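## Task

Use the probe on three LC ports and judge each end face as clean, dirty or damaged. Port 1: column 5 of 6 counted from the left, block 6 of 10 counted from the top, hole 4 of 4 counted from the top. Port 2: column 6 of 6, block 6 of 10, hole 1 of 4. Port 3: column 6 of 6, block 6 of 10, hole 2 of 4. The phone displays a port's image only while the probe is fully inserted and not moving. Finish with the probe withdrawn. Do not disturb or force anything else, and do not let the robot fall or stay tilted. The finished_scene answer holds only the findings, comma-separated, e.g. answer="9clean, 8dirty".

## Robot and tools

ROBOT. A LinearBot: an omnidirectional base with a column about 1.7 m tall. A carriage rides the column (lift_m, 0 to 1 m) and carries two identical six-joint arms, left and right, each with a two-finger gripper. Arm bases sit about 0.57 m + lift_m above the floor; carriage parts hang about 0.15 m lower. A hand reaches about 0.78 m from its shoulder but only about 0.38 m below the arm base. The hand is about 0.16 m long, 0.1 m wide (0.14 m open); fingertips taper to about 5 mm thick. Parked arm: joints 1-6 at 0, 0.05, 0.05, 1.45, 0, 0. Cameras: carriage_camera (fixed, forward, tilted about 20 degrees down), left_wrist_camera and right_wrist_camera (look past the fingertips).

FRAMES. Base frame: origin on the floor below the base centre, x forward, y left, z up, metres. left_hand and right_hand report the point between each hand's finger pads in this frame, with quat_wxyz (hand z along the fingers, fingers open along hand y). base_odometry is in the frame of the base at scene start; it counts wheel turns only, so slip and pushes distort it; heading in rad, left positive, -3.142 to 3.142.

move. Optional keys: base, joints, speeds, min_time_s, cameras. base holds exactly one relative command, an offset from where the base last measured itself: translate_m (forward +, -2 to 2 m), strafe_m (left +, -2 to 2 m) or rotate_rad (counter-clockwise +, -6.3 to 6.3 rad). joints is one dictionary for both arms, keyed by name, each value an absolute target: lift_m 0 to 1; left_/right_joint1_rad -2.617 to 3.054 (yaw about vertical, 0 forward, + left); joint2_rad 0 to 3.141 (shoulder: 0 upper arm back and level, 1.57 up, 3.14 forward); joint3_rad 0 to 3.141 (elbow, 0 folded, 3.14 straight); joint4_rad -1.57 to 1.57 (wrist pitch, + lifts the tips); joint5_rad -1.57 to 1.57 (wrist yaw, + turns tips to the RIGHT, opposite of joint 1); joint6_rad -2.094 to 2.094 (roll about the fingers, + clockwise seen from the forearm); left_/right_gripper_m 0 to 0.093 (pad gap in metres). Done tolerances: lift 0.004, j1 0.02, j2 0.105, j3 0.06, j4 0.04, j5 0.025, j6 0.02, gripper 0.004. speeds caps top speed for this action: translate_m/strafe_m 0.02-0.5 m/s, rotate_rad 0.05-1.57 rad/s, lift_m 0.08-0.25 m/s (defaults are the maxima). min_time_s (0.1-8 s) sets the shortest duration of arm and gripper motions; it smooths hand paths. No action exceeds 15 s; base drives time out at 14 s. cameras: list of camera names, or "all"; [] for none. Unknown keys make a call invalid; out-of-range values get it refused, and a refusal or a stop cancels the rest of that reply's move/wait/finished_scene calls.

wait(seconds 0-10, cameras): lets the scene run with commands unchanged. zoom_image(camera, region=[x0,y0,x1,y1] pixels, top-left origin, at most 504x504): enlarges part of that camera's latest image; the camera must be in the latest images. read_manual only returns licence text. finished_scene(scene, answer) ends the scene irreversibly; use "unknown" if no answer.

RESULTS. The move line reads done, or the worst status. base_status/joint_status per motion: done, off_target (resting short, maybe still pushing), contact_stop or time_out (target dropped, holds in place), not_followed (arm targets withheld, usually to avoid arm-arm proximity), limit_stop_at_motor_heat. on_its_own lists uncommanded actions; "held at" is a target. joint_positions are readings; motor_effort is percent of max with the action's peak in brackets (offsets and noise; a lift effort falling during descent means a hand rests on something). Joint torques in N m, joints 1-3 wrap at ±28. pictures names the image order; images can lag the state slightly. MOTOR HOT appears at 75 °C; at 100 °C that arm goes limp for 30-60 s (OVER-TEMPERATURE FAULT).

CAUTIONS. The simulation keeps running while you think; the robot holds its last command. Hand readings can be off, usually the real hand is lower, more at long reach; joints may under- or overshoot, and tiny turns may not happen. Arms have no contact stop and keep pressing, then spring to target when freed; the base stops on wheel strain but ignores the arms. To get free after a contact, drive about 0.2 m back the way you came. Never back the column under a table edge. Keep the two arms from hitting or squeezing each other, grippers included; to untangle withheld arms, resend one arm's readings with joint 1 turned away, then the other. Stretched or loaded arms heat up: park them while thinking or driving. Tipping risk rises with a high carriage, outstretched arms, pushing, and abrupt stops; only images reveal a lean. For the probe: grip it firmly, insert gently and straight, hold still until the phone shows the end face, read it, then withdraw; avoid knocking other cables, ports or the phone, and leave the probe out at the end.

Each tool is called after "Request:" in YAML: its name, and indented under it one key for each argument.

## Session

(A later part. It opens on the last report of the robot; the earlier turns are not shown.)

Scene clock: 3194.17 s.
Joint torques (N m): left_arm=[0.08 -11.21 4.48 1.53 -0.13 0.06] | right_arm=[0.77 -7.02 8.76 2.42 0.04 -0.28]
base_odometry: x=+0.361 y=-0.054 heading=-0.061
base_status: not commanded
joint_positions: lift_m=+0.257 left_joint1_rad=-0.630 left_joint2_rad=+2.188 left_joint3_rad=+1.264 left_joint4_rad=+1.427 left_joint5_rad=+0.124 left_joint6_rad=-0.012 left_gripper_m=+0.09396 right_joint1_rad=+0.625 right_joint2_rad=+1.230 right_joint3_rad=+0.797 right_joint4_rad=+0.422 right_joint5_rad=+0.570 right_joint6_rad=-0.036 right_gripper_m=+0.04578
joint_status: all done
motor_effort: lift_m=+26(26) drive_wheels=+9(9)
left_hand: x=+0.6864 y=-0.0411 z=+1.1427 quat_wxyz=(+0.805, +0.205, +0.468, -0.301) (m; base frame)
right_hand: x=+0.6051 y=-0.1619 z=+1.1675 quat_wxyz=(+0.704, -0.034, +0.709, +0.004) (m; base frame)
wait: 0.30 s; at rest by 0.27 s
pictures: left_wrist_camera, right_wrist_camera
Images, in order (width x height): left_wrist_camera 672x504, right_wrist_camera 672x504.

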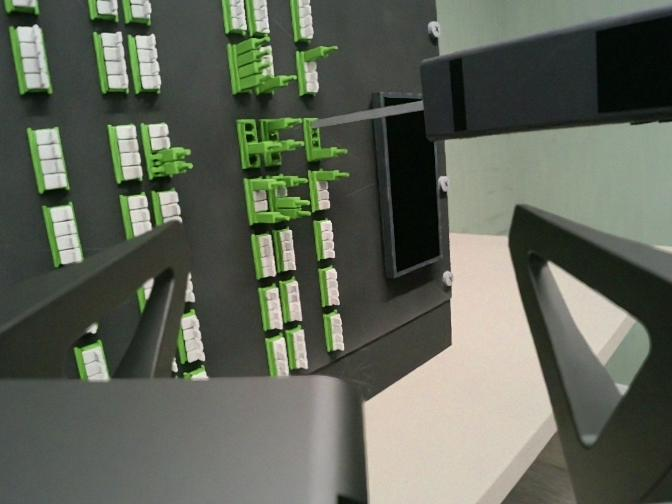

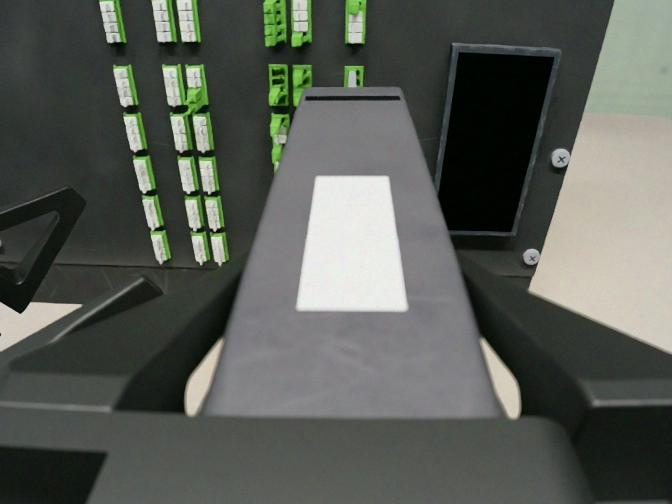

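Request:
move:
  base: {"translate_m": 0.001}
  joints: {"right_joint1_rad": 0.6325}
  min_time_s: 0.5
  speeds: {"translate_m": 0.02}
  cameras: []

Request:
wait:
  seconds: 0.4
  cameras: ["left_wrist_camera","right_wrist_camera"]

Request:
zoom_image:
  camera: "right_wrist_camera"
  region: [342, 56, 366, 80]

Request:
zoom_image:
  camera: "left_wrist_camera"
  region: [300, 100, 340, 130]

Scene clock: 3203.50 s.
Joint torques (N m): left_arm=[0.13 -11.12 4.18 1.55 -0.11 0.05] | right_arm=[0.68 -7.08 8.9 2.42 0 -0.32]
move: done
base_odometry: x=+0.362 y=-0.054 heading=-0.061
base_status: done
joint_positions: lift_m=+0.257 left_joint1_rad=-0.630 left_joint2_rad=+2.188 left_joint3_rad=+1.264 left_joint4_rad=+1.427 left_joint5_rad=+0.124 left_joint6_rad=-0.012 left_gripper_m=+0.09396 right_joint1_rad=+0.625 right_joint2_rad=+1.230 right_joint3_rad=+0.797 right_joint4_rad=+0.422 right_joint5_rad=+0.570 right_joint6_rad=-0.036 right_gripper_m=+0.04578
joint_status: all done
motor_effort: lift_m=+26(26) drive_wheels=+9(14)
left_hand: x=+0.6864 y=-0.0411 z=+1.1427 quat_wxyz=(+0.805, +0.205, +0.468, -0.301) (m; base frame)
right_hand: x=+0.6050 y=-0.1615 z=+1.1675 quat_wxyz=(+0.704, -0.035, +0.709, +0.005) (m; base frame)
pictures: none
No camera images: "cameras" was empty.

Scene clock: 3203.90 s.
Joint torques (N m): left_arm=[0.08 -11.08 4.49 1.52 -0.1 0.07] | right_arm=[0.9 -6.83 8.81 2.43 0.03 -0.32]
base_odometry: x=+0.362 y=-0.054 heading=-0.061
base_status: done
joint_positions: lift_m=+0.257 left_joint1_rad=-0.630 left_joint2_rad=+2.188 left_joint3_rad=+1.264 left_joint4_rad=+1.427 left_joint5_rad=+0.124 left_joint6_rad=-0.012 left_gripper_m=+0.09396 right_joint1_rad=+0.625 right_joint2_rad=+1.230 right_joint3_rad=+0.797 right_joint4_rad=+0.422 right_joint5_rad=+0.570 right_joint6_rad=-0.036 right_gripper_m=+0.04578
joint_status: all done
motor_effort: lift_m=+26(26) drive_wheels=+8(14)
left_hand: x=+0.6864 y=-0.0411 z=+1.1427 quat_wxyz=(+0.805, +0.205, +0.468, -0.301) (m; base frame)
right_hand: x=+0.6050 y=-0.1615 z=+1.1675 quat_wxyz=(+0.704, -0.035, +0.709, +0.005) (m; base frame)
wait: 0.40 s; at rest by 0.27 s
pictures: left_wrist_camera, right_wrist_camera
Images, in order (width x height): left_wrist_camera 672x504, right_wrist_camera 672x504.

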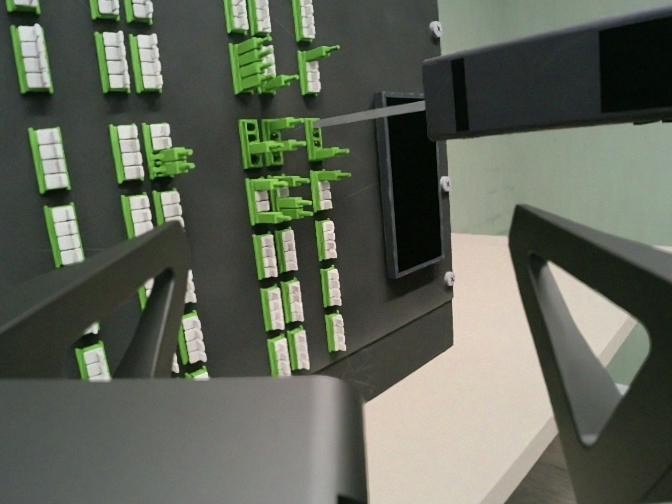

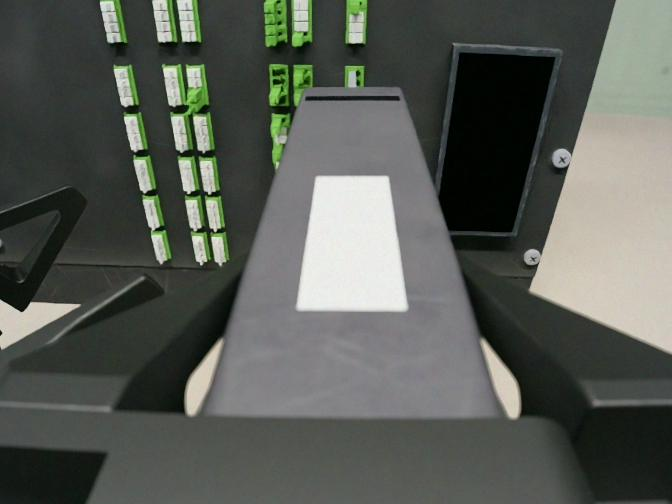

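Scaled by 21.000 from the camera's 672x504 image, which has a finer 960x720 frame.

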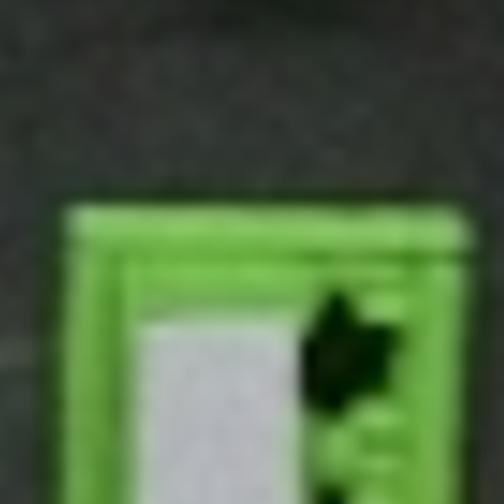

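Scaled by 12.600 from the camera's 672x504 image, which has a finer 960x720 frame.

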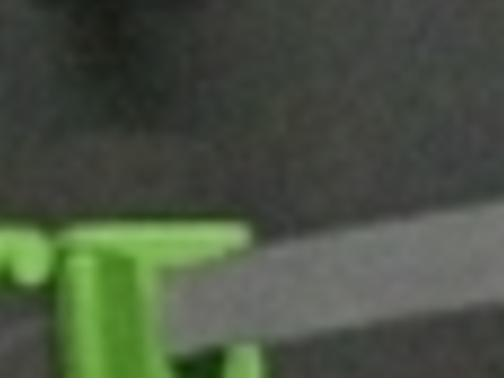

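Request:
move:
  joints: {"lift_m": 0.2562}
  speeds: {"lift_m": 0.08}
  cameras: []

Request:
wait:
  seconds: 0.3
  cameras: ["left_wrist_camera","right_wrist_camera"]

Request:
zoom_image:
  camera: "right_wrist_camera"
  region: [342, 56, 366, 80]

Request:
zoom_image:
  camera: "left_wrist_camera"
  region: [300, 100, 340, 130]

Scene clock: 3217.07 s.
Joint torques (N m): left_arm=[-0.03 -11.21 4.37 1.53 -0.1 0.07] | right_arm=[0.66 -6.9 8.8 2.41 0.05 -0.31]
move: done
base_odometry: x=+0.362 y=-0.054 heading=-0.061
base_status: not commanded
joint_positions: lift_m=+0.256 left_joint1_rad=-0.630 left_joint2_rad=+2.188 left_joint3_rad=+1.264 left_joint4_rad=+1.427 left_joint5_rad=+0.124 left_joint6_rad=-0.012 left_gripper_m=+0.09396 right_joint1_rad=+0.625 right_joint2_rad=+1.230 right_joint3_rad=+0.797 right_joint4_rad=+0.422 right_joint5_rad=+0.570 right_joint6_rad=-0.036 right_gripper_m=+0.04578
joint_status: all done
motor_effort: lift_m=+25(25) drive_wheels=+8(9)
left_hand: x=+0.6864 y=-0.0411 z=+1.1425 quat_wxyz=(+0.805, +0.205, +0.468, -0.301) (m; base frame)
right_hand: x=+0.6050 y=-0.1615 z=+1.1672 quat_wxyz=(+0.704, -0.035, +0.709, +0.005) (m; base frame)
pictures: none
No camera images: "cameras" was empty.

Scene clock: 3217.37 s.
Joint torques (N m): left_arm=[0.01 -11.36 4.36 1.51 -0.13 0.09] | right_arm=[0.84 -6.9 8.7 2.44 0.01 -0.3]
base_odometry: x=+0.362 y=-0.054 heading=-0.061
base_status: not commanded
joint_positions: lift_m=+0.256 left_joint1_rad=-0.630 left_joint2_rad=+2.188 left_joint3_rad=+1.264 left_joint4_rad=+1.427 left_joint5_rad=+0.124 left_joint6_rad=-0.012 left_gripper_m=+0.09396 right_joint1_rad=+0.625 right_joint2_rad=+1.230 right_joint3_rad=+0.797 right_joint4_rad=+0.422 right_joint5_rad=+0.570 right_joint6_rad=-0.036 right_gripper_m=+0.04578
joint_status: all done
motor_effort: lift_m=+25(25) drive_wheels=+8(9)
left_hand: x=+0.6864 y=-0.0411 z=+1.1425 quat_wxyz=(+0.805, +0.205, +0.468, -0.301) (m; base frame)
right_hand: x=+0.6050 y=-0.1615 z=+1.1672 quat_wxyz=(+0.704, -0.035, +0.709, +0.005) (m; base frame)
wait: 0.30 s; at rest by 0.27 s
pictures: left_wrist_camera, right_wrist_camera
Images, in order (width x height): left_wrist_camera 672x504, right_wrist_camera 672x504.

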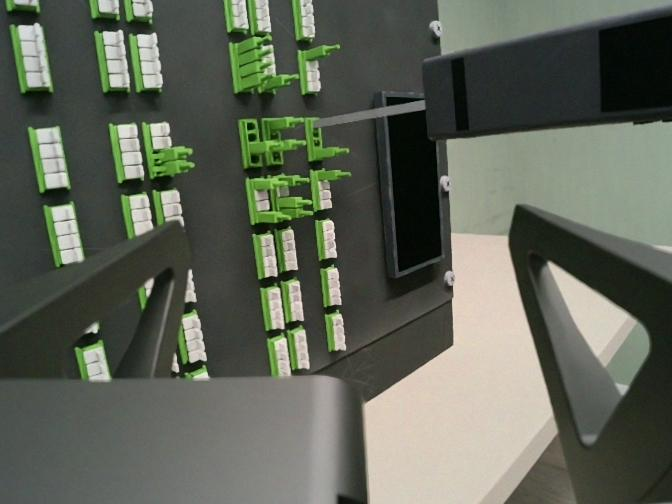

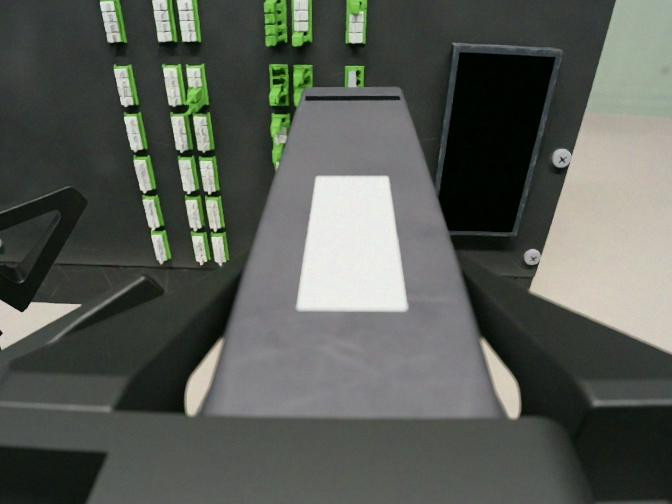

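Scaled by 21.000 from the camera's 672x504 image, which has a finer 960x720 frame.

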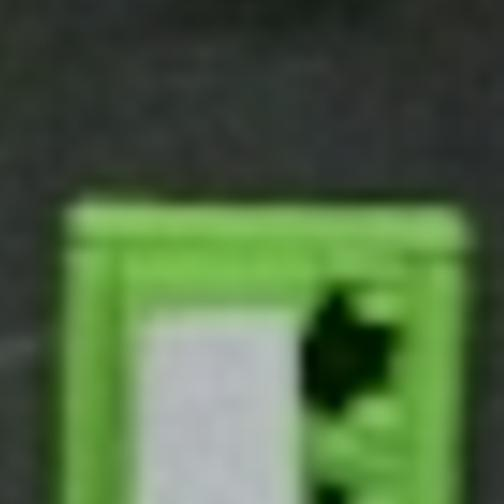

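Scaled by 12.600 from the camera's 672x504 image, which has a finer 960x720 frame.

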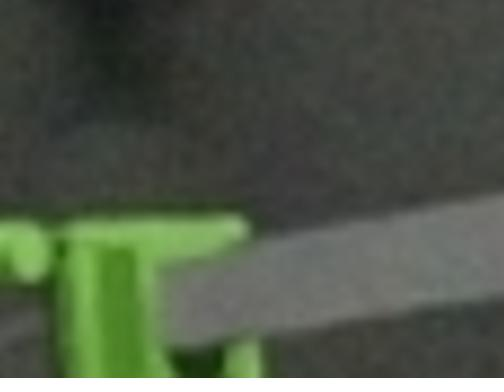

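Request:
move:
  base: {"translate_m": -0.0012}
  speeds: {"translate_m": 0.02}
  cameras: []

Request:
wait:
  seconds: 0.4
  cameras: ["left_wrist_camera","right_wrist_camera"]

Request:
zoom_image:
  camera: "right_wrist_camera"
  region: [342, 56, 366, 80]

Request:
zoom_image:
  camera: "left_wrist_camera"
  region: [300, 100, 340, 130]

Scene clock: 3228.27 s.
Joint torques (N m): left_arm=[0.1 -11.11 4.36 1.54 -0.13 0.11] | right_arm=[0.87 -7.09 8.81 2.41 0.02 -0.28]
move: done
base_odometry: x=+0.361 y=-0.054 heading=-0.061
base_status: done
joint_positions: lift_m=+0.256 left_joint1_rad=-0.630 left_joint2_rad=+2.188 left_joint3_rad=+1.264 left_joint4_rad=+1.428 left_joint5_rad=+0.124 left_joint6_rad=-0.012 left_gripper_m=+0.09396 right_joint1_rad=+0.626 right_joint2_rad=+1.230 right_joint3_rad=+0.797 right_joint4_rad=+0.421 right_joint5_rad=+0.570 right_joint6_rad=-0.036 right_gripper_m=+0.04578
joint_status: not commanded
motor_effort: lift_m=+25(25) drive_wheels=+0(9)
left_hand: x=+0.6864 y=-0.0409 z=+1.1426 quat_wxyz=(+0.805, +0.205, +0.468, -0.301) (m; base frame)
right_hand: x=+0.6048 y=-0.1611 z=+1.1671 quat_wxyz=(+0.704, -0.035, +0.710, +0.005) (m; base frame)
pictures: none
No camera images: "cameras" was empty.

Scene clock: 3228.67 s.
Joint torques (N m): left_arm=[-0.05 -11.3 4.38 1.53 -0.11 0.08] | right_arm=[0.7 -6.91 8.83 2.4 0.03 -0.32]
base_odometry: x=+0.361 y=-0.054 heading=-0.061
base_status: done
joint_positions: lift_m=+0.256 left_joint1_rad=-0.630 left_joint2_rad=+2.188 left_joint3_rad=+1.264 left_joint4_rad=+1.428 left_joint5_rad=+0.124 left_joint6_rad=-0.012 left_gripper_m=+0.09396 right_joint1_rad=+0.626 right_joint2_rad=+1.230 right_joint3_rad=+0.797 right_joint4_rad=+0.421 right_joint5_rad=+0.570 right_joint6_rad=-0.036 right_gripper_m=+0.04578
joint_status: not commanded
motor_effort: lift_m=+25(25) drive_wheels=+3(9)
left_hand: x=+0.6864 y=-0.0409 z=+1.1426 quat_wxyz=(+0.805, +0.205, +0.468, -0.301) (m; base frame)
right_hand: x=+0.6048 y=-0.1611 z=+1.1671 quat_wxyz=(+0.704, -0.035, +0.710, +0.005) (m; base frame)
wait: 0.40 s; at rest by 0.27 s
pictures: left_wrist_camera, right_wrist_camera
Images, in order (width x height): left_wrist_camera 672x504, right_wrist_camera 672x504.

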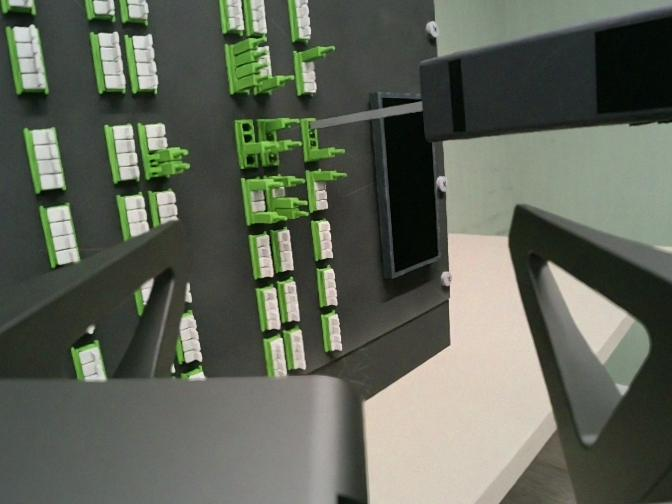

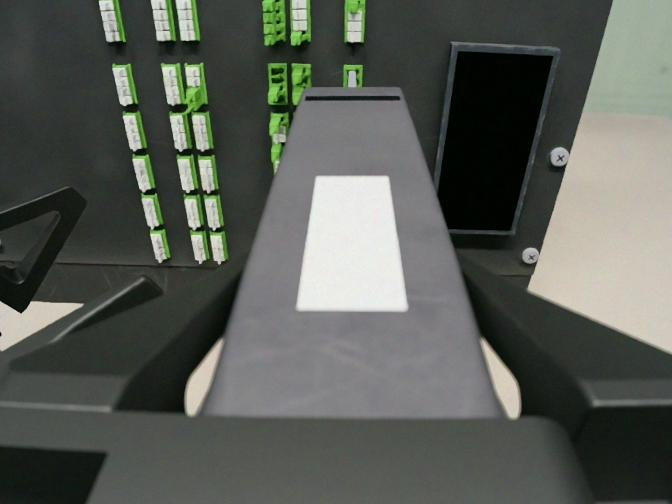

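Scaled by 21.000 from the camera's 672x504 image, which has a finer 960x720 frame.

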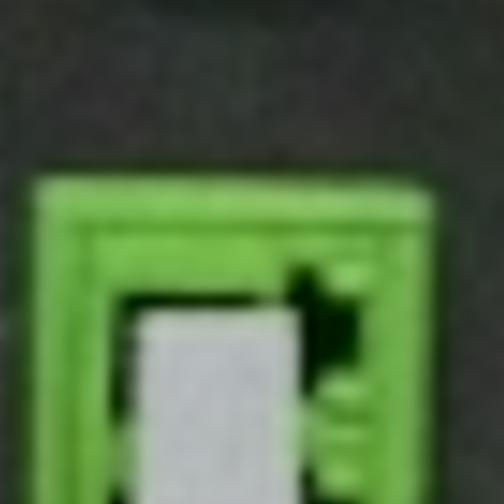

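Scaled by 12.600 from the camera's 672x504 image, which has a finer 960x720 frame.

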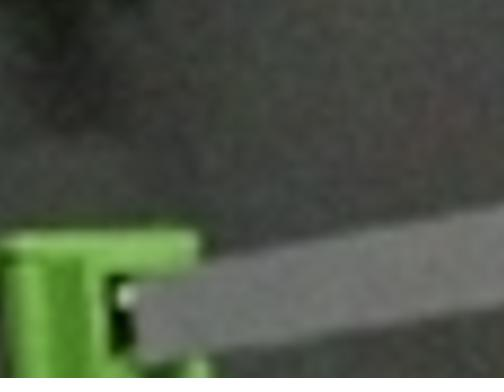

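Request:
move:
  joints: {"lift_m": 0.2558, "right_joint1_rad": 0.6345}
  min_time_s: 0.6
  speeds: {"lift_m": 0.08}
  cameras: []

Request:
move:
  base: {"translate_m": 0.0015}
  speeds: {"translate_m": 0.02}
  cameras: []

Request:
wait:
  seconds: 0.4
  cameras: ["left_wrist_camera","right_wrist_camera"]

Request:
zoom_image:
  camera: "right_wrist_camera"
  region: [342, 56, 366, 80]

Request:
zoom_image:
  camera: "left_wrist_camera"
  region: [300, 100, 340, 130]

Scene clock: 3244.27 s.
Joint torques (N m): left_arm=[0.08 -11.15 4.56 1.52 -0.11 0.08] | right_arm=[0.94 -6.99 8.72 2.44 0.05 -0.27]
move: done
base_odometry: x=+0.361 y=-0.054 heading=-0.061
base_status: not commanded
joint_positions: lift_m=+0.256 left_joint1_rad=-0.630 left_joint2_rad=+2.188 left_joint3_rad=+1.264 left_joint4_rad=+1.427 left_joint5_rad=+0.124 left_joint6_rad=-0.012 left_gripper_m=+0.09396 right_joint1_rad=+0.626 right_joint2_rad=+1.230 right_joint3_rad=+0.797 right_joint4_rad=+0.421 right_joint5_rad=+0.570 right_joint6_rad=-0.036 right_gripper_m=+0.04578
joint_status: all done
motor_effort: lift_m=+25(25) drive_wheels=+3(3)
left_hand: x=+0.6865 y=-0.0409 z=+1.1422 quat_wxyz=(+0.805, +0.205, +0.468, -0.301) (m; base frame)
right_hand: x=+0.6048 y=-0.1611 z=+1.1668 quat_wxyz=(+0.704, -0.035, +0.710, +0.005) (m; base frame)
pictures: none
No camera images: "cameras" was empty.

Scene clock: 3244.93 s.
Joint torques (N m): left_arm=[0.1 -11.06 4.56 1.51 -0.11 0.06] | right_arm=[0.7 -7.01 8.91 2.41 0.02 -0.32]
move: done
base_odometry: x=+0.362 y=-0.054 heading=-0.062
base_status: done
joint_positions: lift_m=+0.256 left_joint1_rad=-0.630 left_joint2_rad=+2.188 left_joint3_rad=+1.264 left_joint4_rad=+1.427 left_joint5_rad=+0.124 left_joint6_rad=-0.012 left_gripper_m=+0.09396 right_joint1_rad=+0.628 right_joint2_rad=+1.230 right_joint3_rad=+0.797 right_joint4_rad=+0.422 right_joint5_rad=+0.571 right_joint6_rad=-0.036 right_gripper_m=+0.04578
joint_status: not commanded
motor_effort: lift_m=+25(25) drive_wheels=+6(9)
left_hand: x=+0.6865 y=-0.0409 z=+1.1421 quat_wxyz=(+0.805, +0.205, +0.468, -0.301) (m; base frame)
right_hand: x=+0.6046 y=-0.1608 z=+1.1670 quat_wxyz=(+0.704, -0.035, +0.709, +0.005) (m; base frame)
pictures: none
No camera images: "cameras" was empty.

Scene clock: 3245.33 s.
Joint torques (N m): left_arm=[-0.01 -11.18 4.55 1.51 -0.14 0.08] | right_arm=[0.88 -6.8 8.85 2.42 0 -0.26]
base_odometry: x=+0.362 y=-0.054 heading=-0.062
base_status: done
joint_positions: lift_m=+0.256 left_joint1_rad=-0.630 left_joint2_rad=+2.188 left_joint3_rad=+1.264 left_joint4_rad=+1.427 left_joint5_rad=+0.124 left_joint6_rad=-0.012 left_gripper_m=+0.09396 right_joint1_rad=+0.628 right_joint2_rad=+1.230 right_joint3_rad=+0.797 right_joint4_rad=+0.422 right_joint5_rad=+0.571 right_joint6_rad=-0.036 right_gripper_m=+0.04578
joint_status: not commanded
motor_effort: lift_m=+25(25) drive_wheels=+6(9)
left_hand: x=+0.6865 y=-0.0409 z=+1.1421 quat_wxyz=(+0.805, +0.205, +0.468, -0.301) (m; base frame)
right_hand: x=+0.6046 y=-0.1608 z=+1.1670 quat_wxyz=(+0.704, -0.035, +0.709, +0.005) (m; base frame)
wait: 0.40 s; at rest by 0.27 s
pictures: left_wrist_camera, right_wrist_camera
Images, in order (width x height): left_wrist_camera 672x504, right_wrist_camera 672x504.

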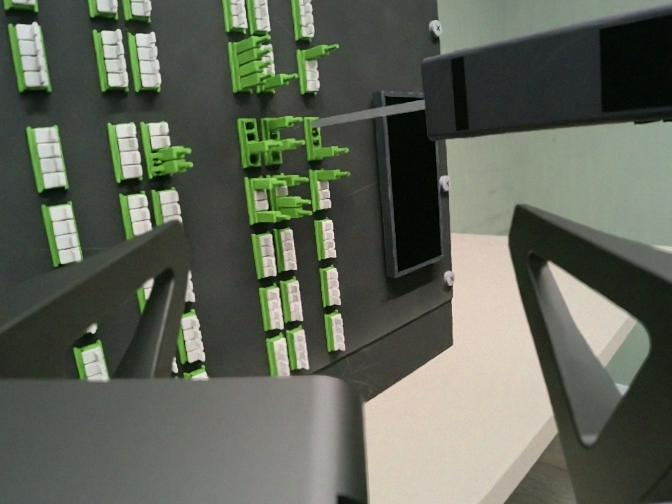

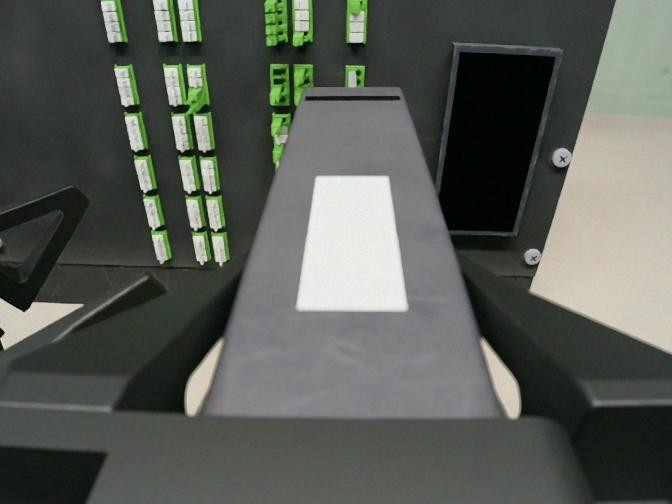

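Scaled by 21.000 from the camera's 672x504 image, which has a finer 960x720 frame.

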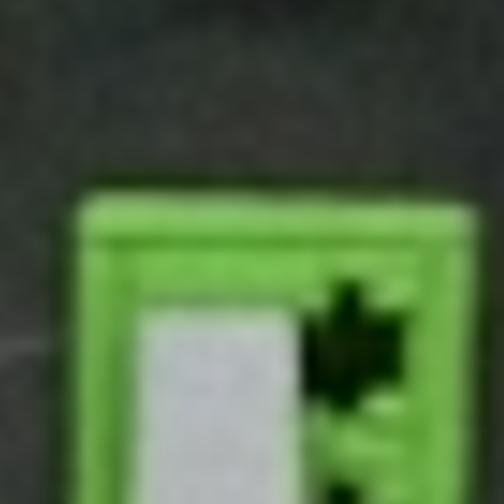

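Scaled by 12.600 from the camera's 672x504 image, which has a finer 960x720 frame.

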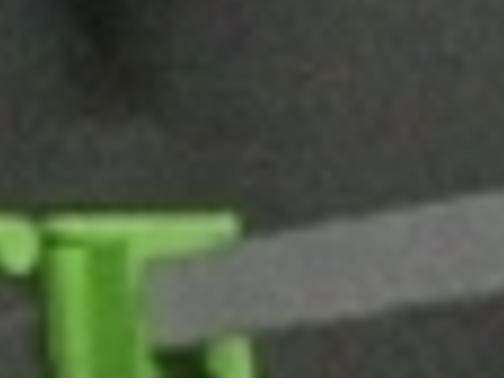

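Request:
move:
  base: {"translate_m": 0.001}
  speeds: {"translate_m": 0.02}
  cameras: []

Request:
wait:
  seconds: 0.4
  cameras: ["left_wrist_camera","right_wrist_camera"]

Request:
zoom_image:
  camera: "right_wrist_camera"
  region: [342, 56, 366, 80]

Request:
zoom_image:
  camera: "left_wrist_camera"
  region: [300, 100, 340, 130]

Scene clock: 3253.17 s.
Joint torques (N m): left_arm=[0.12 -11.34 4.38 1.52 -0.11 0.09] | right_arm=[0.83 -6.93 8.91 2.44 0.01 -0.32]
move: done
base_odometry: x=+0.363 y=-0.054 heading=-0.062
base_status: done
joint_positions: lift_m=+0.256 left_joint1_rad=-0.630 left_joint2_rad=+2.188 left_joint3_rad=+1.264 left_joint4_rad=+1.427 left_joint5_rad=+0.124 left_joint6_rad=-0.012 left_gripper_m=+0.09396 right_joint1_rad=+0.629 right_joint2_rad=+1.230 right_joint3_rad=+0.797 right_joint4_rad=+0.422 right_joint5_rad=+0.570 right_joint6_rad=-0.036 right_gripper_m=+0.04578
joint_status: not commanded
motor_effort: lift_m=+25(25) drive_wheels=-4(13)
left_hand: x=+0.6865 y=-0.0409 z=+1.1421 quat_wxyz=(+0.805, +0.205, +0.468, -0.301) (m; base frame)
right_hand: x=+0.6045 y=-0.1603 z=+1.1670 quat_wxyz=(+0.704, -0.036, +0.709, +0.006) (m; base frame)
pictures: none
No camera images: "cameras" was empty.

Scene clock: 3253.57 s.
Joint torques (N m): left_arm=[0.18 -11.33 4.29 1.5 -0.11 0.08] | right_arm=[0.68 -6.94 8.83 2.43 0.04 -0.3]
base_odometry: x=+0.363 y=-0.054 heading=-0.062
base_status: done
joint_positions: lift_m=+0.256 left_joint1_rad=-0.630 left_joint2_rad=+2.188 left_joint3_rad=+1.264 left_joint4_rad=+1.427 left_joint5_rad=+0.124 left_joint6_rad=-0.012 left_gripper_m=+0.09396 right_joint1_rad=+0.629 right_joint2_rad=+1.230 right_joint3_rad=+0.797 right_joint4_rad=+0.422 right_joint5_rad=+0.570 right_joint6_rad=-0.036 right_gripper_m=+0.04578
joint_status: not commanded
motor_effort: lift_m=+25(25) drive_wheels=+7(13)
left_hand: x=+0.6865 y=-0.0409 z=+1.1421 quat_wxyz=(+0.805, +0.205, +0.468, -0.301) (m; base frame)
right_hand: x=+0.6045 y=-0.1603 z=+1.1670 quat_wxyz=(+0.704, -0.036, +0.709, +0.006) (m; base frame)
wait: 0.40 s; at rest by 0.27 s
pictures: left_wrist_camera, right_wrist_camera
Images, in order (width x height): left_wrist_camera 672x504, right_wrist_camera 672x504.

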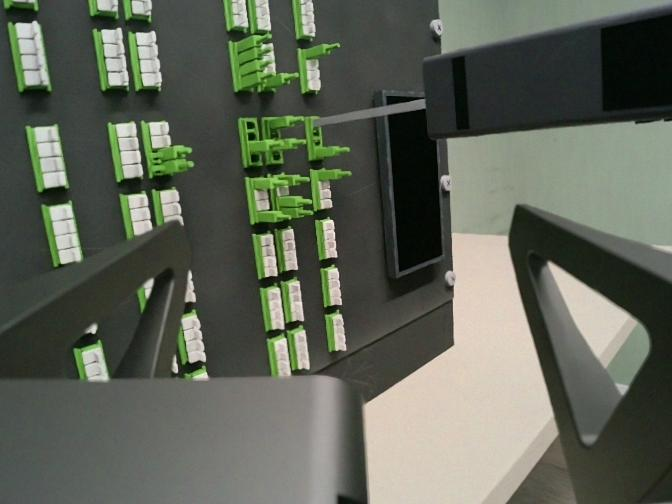

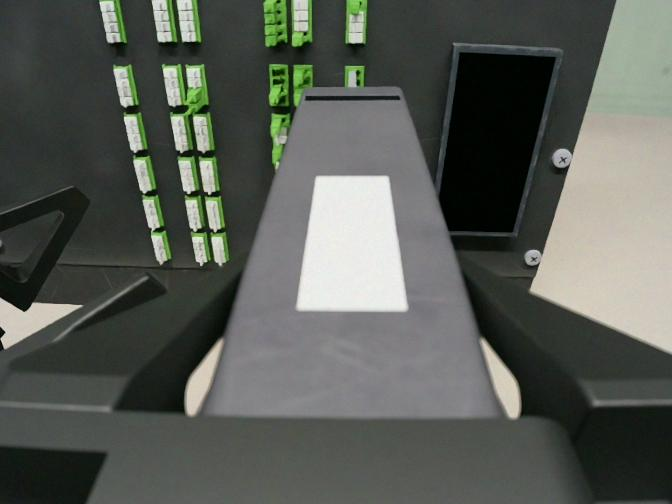

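Scaled by 21.000 from the camera's 672x504 image, which has a finer 960x720 frame.

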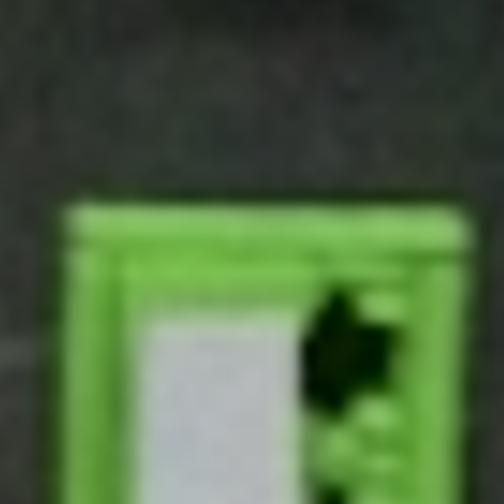

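Scaled by 12.600 from the camera's 672x504 image, which has a finer 960x720 frame.

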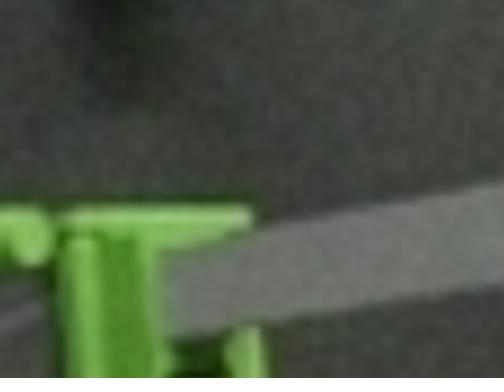

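Request:
move:
  joints: {"lift_m": 0.2555}
  speeds: {"lift_m": 0.08}
  cameras: []

Request:
move:
  joints: {"right_joint1_rad": 0.639}
  min_time_s: 1.5
  cameras: ["right_wrist_camera"]

Request:
zoom_image:
  camera: "right_wrist_camera"
  region: [342, 56, 366, 80]

Request:
move:
  joints: {"right_joint1_rad": 0.632}
  min_time_s: 1
  cameras: ["right_wrist_camera", "left_wrist_camera"]

Request:
zoom_image:
  camera: "right_wrist_camera"
  region: [342, 56, 366, 80]

Request:
zoom_image:
  camera: "left_wrist_camera"
  region: [300, 100, 340, 130]

Scene clock: 3272.10 s.
Joint torques (N m): left_arm=[0.12 -11.15 4.4 1.52 -0.13 0.06] | right_arm=[0.75 -6.8 8.83 2.42 -0.01 -0.32]
move: done
base_odometry: x=+0.363 y=-0.054 heading=-0.062
base_status: not commanded
joint_positions: lift_m=+0.256 left_joint1_rad=-0.630 left_joint2_rad=+2.188 left_joint3_rad=+1.264 left_joint4_rad=+1.427 left_joint5_rad=+0.124 left_joint6_rad=-0.012 left_gripper_m=+0.09396 right_joint1_rad=+0.629 right_joint2_rad=+1.230 right_joint3_rad=+0.797 right_joint4_rad=+0.422 right_joint5_rad=+0.570 right_joint6_rad=-0.036 right_gripper_m=+0.04578
joint_status: all done
motor_effort: lift_m=+25(25) drive_wheels=+7(7)
left_hand: x=+0.6865 y=-0.0409 z=+1.1418 quat_wxyz=(+0.805, +0.205, +0.468, -0.301) (m; base frame)
right_hand: x=+0.6045 y=-0.1603 z=+1.1667 quat_wxyz=(+0.704, -0.036, +0.709, +0.006) (m; base frame)
pictures: none
No camera images: "cameras" was empty.

Scene clock: 3273.90 s.
Joint torques (N m): left_arm=[0.01 -11.14 4.31 1.51 -0.12 0.05] | right_arm=[0.91 -7.04 8.91 2.42 0.03 -0.27]
move: done
base_odometry: x=+0.363 y=-0.054 heading=-0.062
base_status: not commanded
joint_positions: lift_m=+0.256 left_joint1_rad=-0.630 left_joint2_rad=+2.188 left_joint3_rad=+1.264 left_joint4_rad=+1.427 left_joint5_rad=+0.124 left_joint6_rad=-0.012 left_gripper_m=+0.09396 right_joint1_rad=+0.631 right_joint2_rad=+1.230 right_joint3_rad=+0.797 right_joint4_rad=+0.422 right_joint5_rad=+0.570 right_joint6_rad=-0.036 right_gripper_m=+0.04578
joint_status: all done
motor_effort: lift_m=+25(25) drive_wheels=+7(7)
left_hand: x=+0.6865 y=-0.0409 z=+1.1418 quat_wxyz=(+0.805, +0.205, +0.468, -0.301) (m; base frame)
right_hand: x=+0.6042 y=-0.1596 z=+1.1667 quat_wxyz=(+0.704, -0.036, +0.709, +0.007) (m; base frame)
pictures: right_wrist_camera
Images, in order (width x height): right_wrist_camera 672x504.

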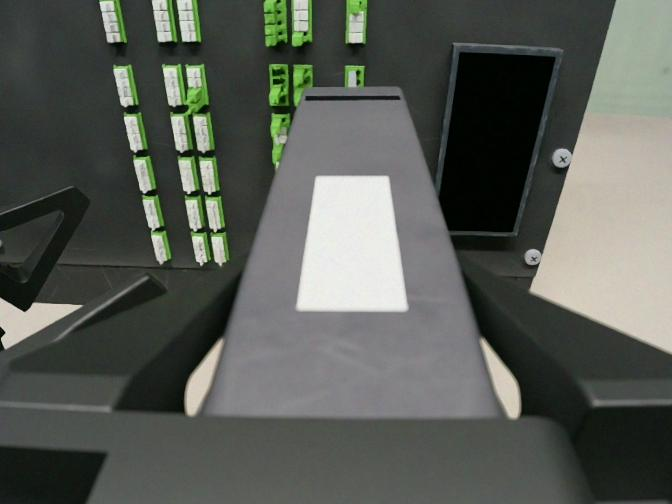

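Scaled by 21.000 from the camera's 672x504 image, which has a finer 960x720 frame.

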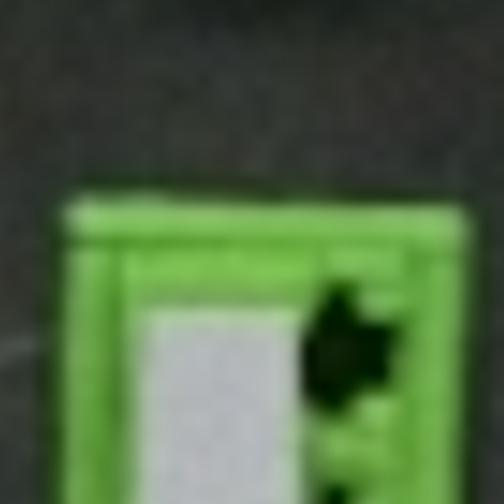

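Scene clock: 3275.20 s.
Joint torques (N m): left_arm=[0.03 -11.1 4.44 1.55 -0.14 0.06] | right_arm=[0.31 -6.87 8.83 2.45 0.01 -0.28]
move: done
base_odometry: x=+0.363 y=-0.054 heading=-0.062
base_status: not commanded
joint_positions: lift_m=+0.256 left_joint1_rad=-0.630 left_joint2_rad=+2.188 left_joint3_rad=+1.264 left_joint4_rad=+1.427 left_joint5_rad=+0.124 left_joint6_rad=-0.012 left_gripper_m=+0.09396 right_joint1_rad=+0.631 right_joint2_rad=+1.230 right_joint3_rad=+0.797 right_joint4_rad=+0.422 right_joint5_rad=+0.570 right_joint6_rad=-0.036 right_gripper_m=+0.04578
joint_status: all done
motor_effort: lift_m=+25(25) drive_wheels=+7(7)
left_hand: x=+0.6865 y=-0.0409 z=+1.1418 quat_wxyz=(+0.805, +0.205, +0.468, -0.301) (m; base frame)
right_hand: x=+0.6042 y=-0.1596 z=+1.1667 quat_wxyz=(+0.704, -0.036, +0.709, +0.007) (m; base frame)
pictures: left_wrist_camera, right_wrist_camera
Images, in order (width x height): left_wrist_camera 672x504, right_wrist_camera 672x504.

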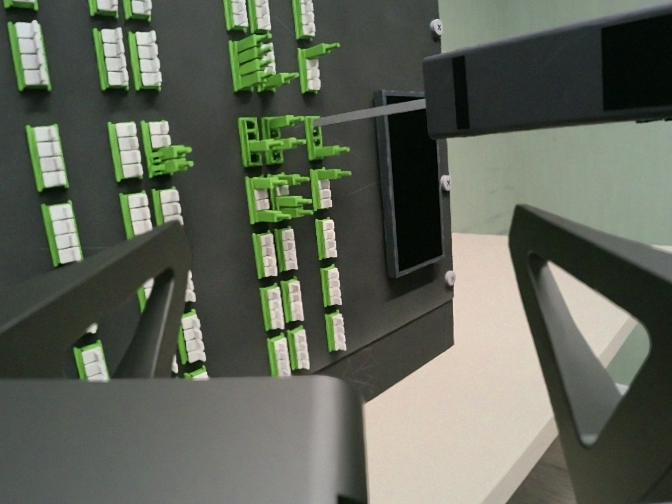

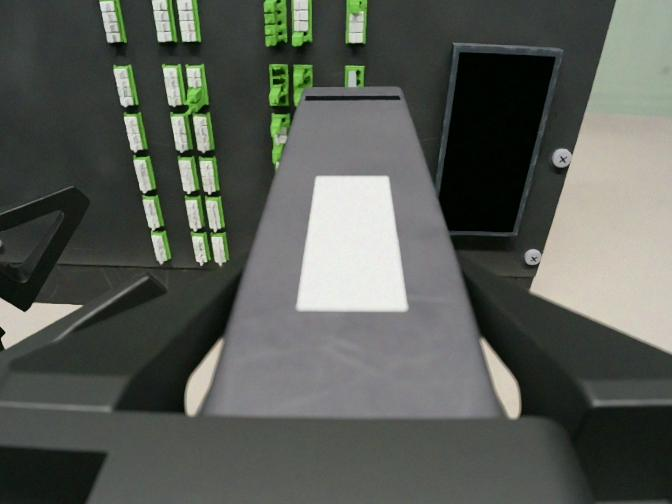

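Scaled by 21.000 from the camera's 672x504 image, which has a finer 960x720 frame.

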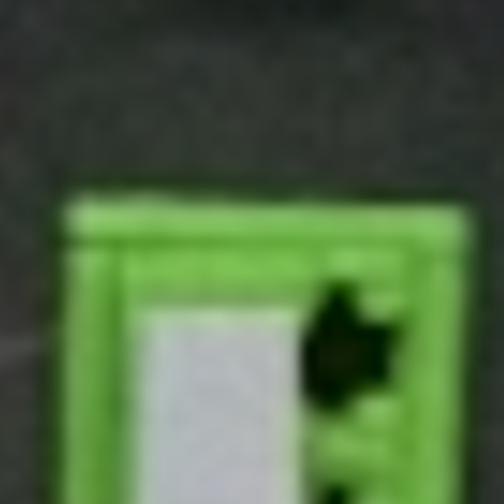

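Scaled by 12.600 from the camera's 672x504 image, which has a finer 960x720 frame.

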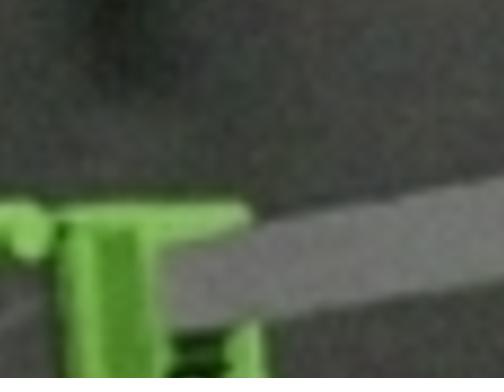

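Request:
move:
  base: {"translate_m": 0.0015}
  speeds: {"translate_m": 0.02}
  cameras: []

Request:
wait:
  seconds: 0.4
  cameras: ["left_wrist_camera","right_wrist_camera"]

Request:
zoom_image:
  camera: "right_wrist_camera"
  region: [342, 56, 366, 80]

Request:
zoom_image:
  camera: "left_wrist_camera"
  region: [300, 100, 340, 130]

Scene clock: 3283.53 s.
Joint torques (N m): left_arm=[0.17 -11.17 4.36 1.5 -0.12 0.08] | right_arm=[0.47 -6.91 8.76 2.43 0.07 -0.27]
move: done
base_odometry: x=+0.365 y=-0.055 heading=-0.063
base_status: done
joint_positions: lift_m=+0.256 left_joint1_rad=-0.630 left_joint2_rad=+2.188 left_joint3_rad=+1.264 left_joint4_rad=+1.427 left_joint5_rad=+0.124 left_joint6_rad=-0.012 left_gripper_m=+0.09396 right_joint1_rad=+0.631 right_joint2_rad=+1.230 right_joint3_rad=+0.797 right_joint4_rad=+0.424 right_joint5_rad=+0.570 right_joint6_rad=-0.036 right_gripper_m=+0.04578
joint_status: not commanded
motor_effort: lift_m=+25(25) drive_wheels=+10(13)
left_hand: x=+0.6865 y=-0.0409 z=+1.1418 quat_wxyz=(+0.805, +0.205, +0.468, -0.301) (m; base frame)
right_hand: x=+0.6042 y=-0.1596 z=+1.1670 quat_wxyz=(+0.704, -0.036, +0.709, +0.007) (m; base frame)
pictures: none
No camera images: "cameras" was empty.

Scene clock: 3283.93 s.
Joint torques (N m): left_arm=[0.16 -11.37 4.52 1.54 -0.08 0.09] | right_arm=[0.21 -6.97 8.81 2.38 0.02 -0.28]
base_odometry: x=+0.365 y=-0.055 heading=-0.063
base_status: done
joint_positions: lift_m=+0.256 left_joint1_rad=-0.630 left_joint2_rad=+2.188 left_joint3_rad=+1.264 left_joint4_rad=+1.427 left_joint5_rad=+0.124 left_joint6_rad=-0.012 left_gripper_m=+0.09396 right_joint1_rad=+0.631 right_joint2_rad=+1.230 right_joint3_rad=+0.797 right_joint4_rad=+0.424 right_joint5_rad=+0.570 right_joint6_rad=-0.036 right_gripper_m=+0.04578
joint_status: not commanded
motor_effort: lift_m=+25(25) drive_wheels=+9(13)
left_hand: x=+0.6865 y=-0.0409 z=+1.1418 quat_wxyz=(+0.805, +0.205, +0.468, -0.301) (m; base frame)
right_hand: x=+0.6042 y=-0.1596 z=+1.1670 quat_wxyz=(+0.704, -0.036, +0.709, +0.007) (m; base frame)
wait: 0.40 s; at rest by 0.27 s
pictures: left_wrist_camera, right_wrist_camera
Images, in order (width x height): left_wrist_camera 672x504, right_wrist_camera 672x504.

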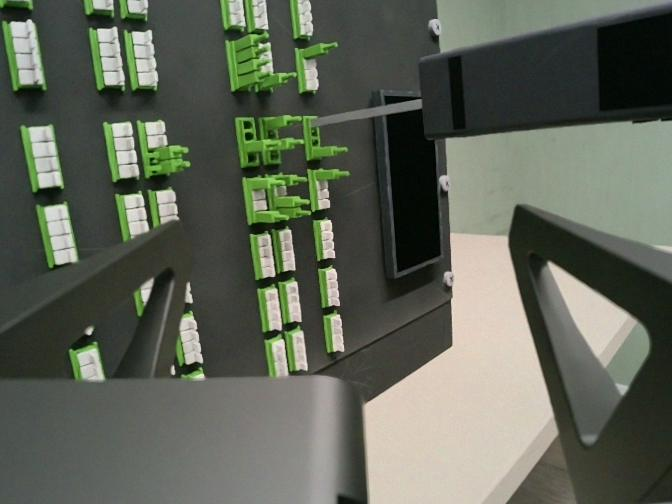

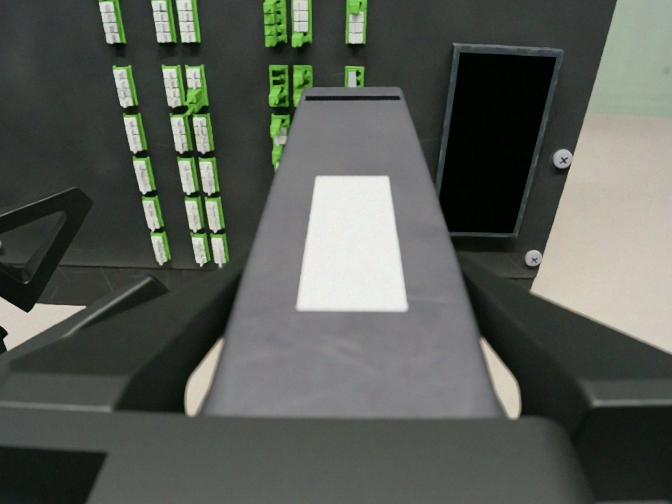

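Scaled by 21.000 from the camera's 672x504 image, which has a finer 960x720 frame.

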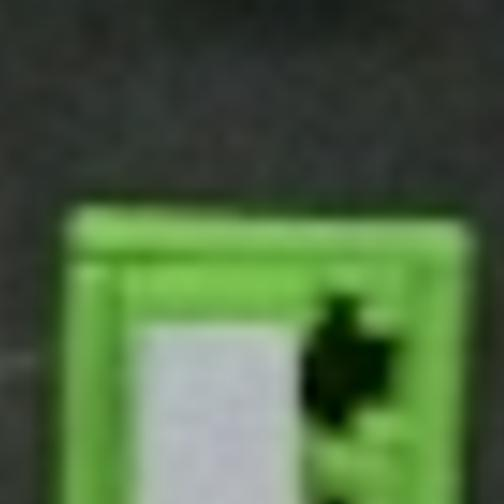

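Scaled by 12.600 from the camera's 672x504 image, which has a finer 960x720 frame.

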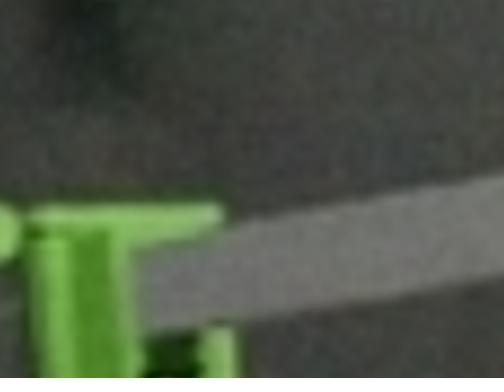

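Request:
move:
  base: {"translate_m": 0.002}
  speeds: {"translate_m": 0.02}
  cameras: []

Request:
wait:
  seconds: 0.4
  cameras: ["left_wrist_camera","right_wrist_camera"]

Request:
zoom_image:
  camera: "right_wrist_camera"
  region: [290, 40, 410, 130]

Request:
zoom_image:
  camera: "left_wrist_camera"
  region: [300, 100, 340, 130]

Scene clock: 3297.70 s.
Joint torques (N m): left_arm=[-0.06 -11.11 4.33 1.53 -0.14 0.08] | right_arm=[0.38 -6.99 8.75 2.44 0.04 -0.31]
move: done
base_odometry: x=+0.367 y=-0.055 heading=-0.064
base_status: done
joint_positions: lift_m=+0.256 left_joint1_rad=-0.630 left_joint2_rad=+2.188 left_joint3_rad=+1.264 left_joint4_rad=+1.427 left_joint5_rad=+0.124 left_joint6_rad=-0.012 left_gripper_m=+0.09396 right_joint1_rad=+0.631 right_joint2_rad=+1.230 right_joint3_rad=+0.797 right_joint4_rad=+0.424 right_joint5_rad=+0.569 right_joint6_rad=-0.036 right_gripper_m=+0.04578
joint_status: not commanded
motor_effort: lift_m=+25(25) drive_wheels=+12(15)
left_hand: x=+0.6865 y=-0.0409 z=+1.1418 quat_wxyz=(+0.805, +0.205, +0.468, -0.301) (m; base frame)
right_hand: x=+0.6042 y=-0.1593 z=+1.1669 quat_wxyz=(+0.704, -0.037, +0.709, +0.007) (m; base frame)
pictures: none
No camera images: "cameras" was empty.

Scene clock: 3298.10 s.
Joint torques (N m): left_arm=[0.09 -11.21 4.57 1.52 -0.13 0.11] | right_arm=[0.47 -6.84 8.92 2.41 0.02 -0.33]
base_odometry: x=+0.367 y=-0.055 heading=-0.064
base_status: done
joint_positions: lift_m=+0.256 left_joint1_rad=-0.630 left_joint2_rad=+2.188 left_joint3_rad=+1.264 left_joint4_rad=+1.427 left_joint5_rad=+0.124 left_joint6_rad=-0.012 left_gripper_m=+0.09396 right_joint1_rad=+0.631 right_joint2_rad=+1.230 right_joint3_rad=+0.797 right_joint4_rad=+0.424 right_joint5_rad=+0.569 right_joint6_rad=-0.036 right_gripper_m=+0.04578
joint_status: not commanded
motor_effort: lift_m=+25(25) drive_wheels=+12(15)
left_hand: x=+0.6865 y=-0.0409 z=+1.1418 quat_wxyz=(+0.805, +0.205, +0.468, -0.301) (m; base frame)
right_hand: x=+0.6042 y=-0.1593 z=+1.1669 quat_wxyz=(+0.704, -0.037, +0.709, +0.007) (m; base frame)
wait: 0.40 s; at rest by 0.27 s
pictures: left_wrist_camera, right_wrist_camera
Images, in order (width x height): left_wrist_camera 672x504, right_wrist_camera 672x504.

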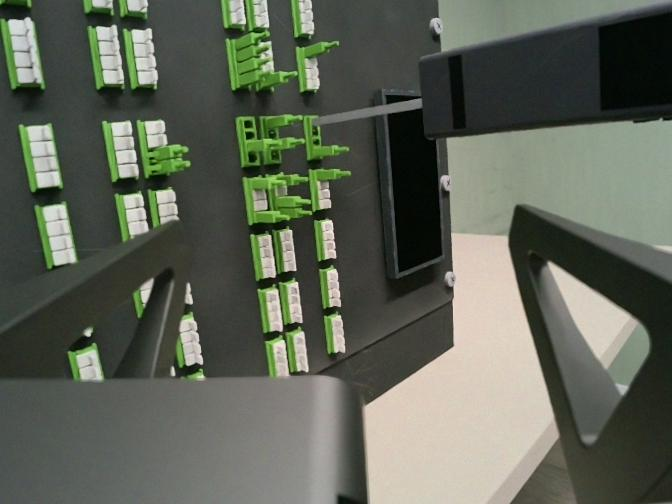

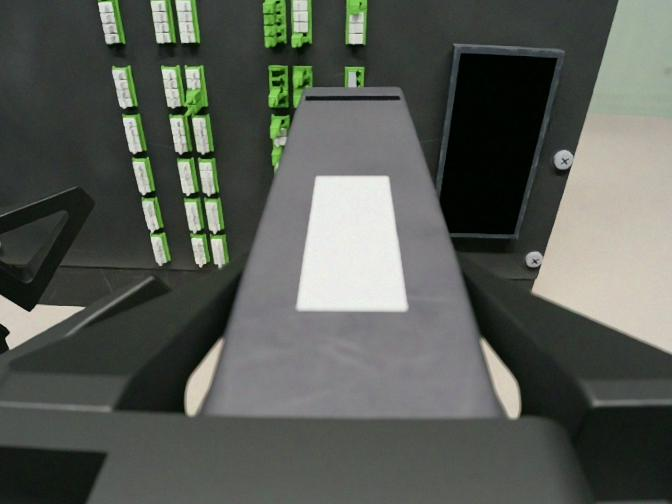

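Scaled by 4.200 from the camera's 672x504 image, which has a finer 960x720 frame.

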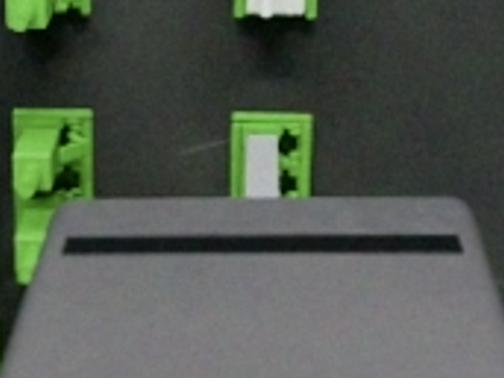

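Scaled by 12.600 from the camera's 672x504 image, which has a finer 960x720 frame.

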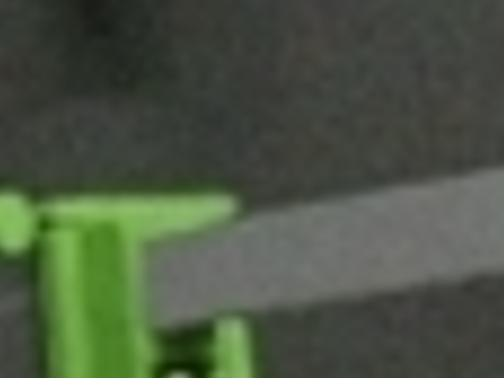

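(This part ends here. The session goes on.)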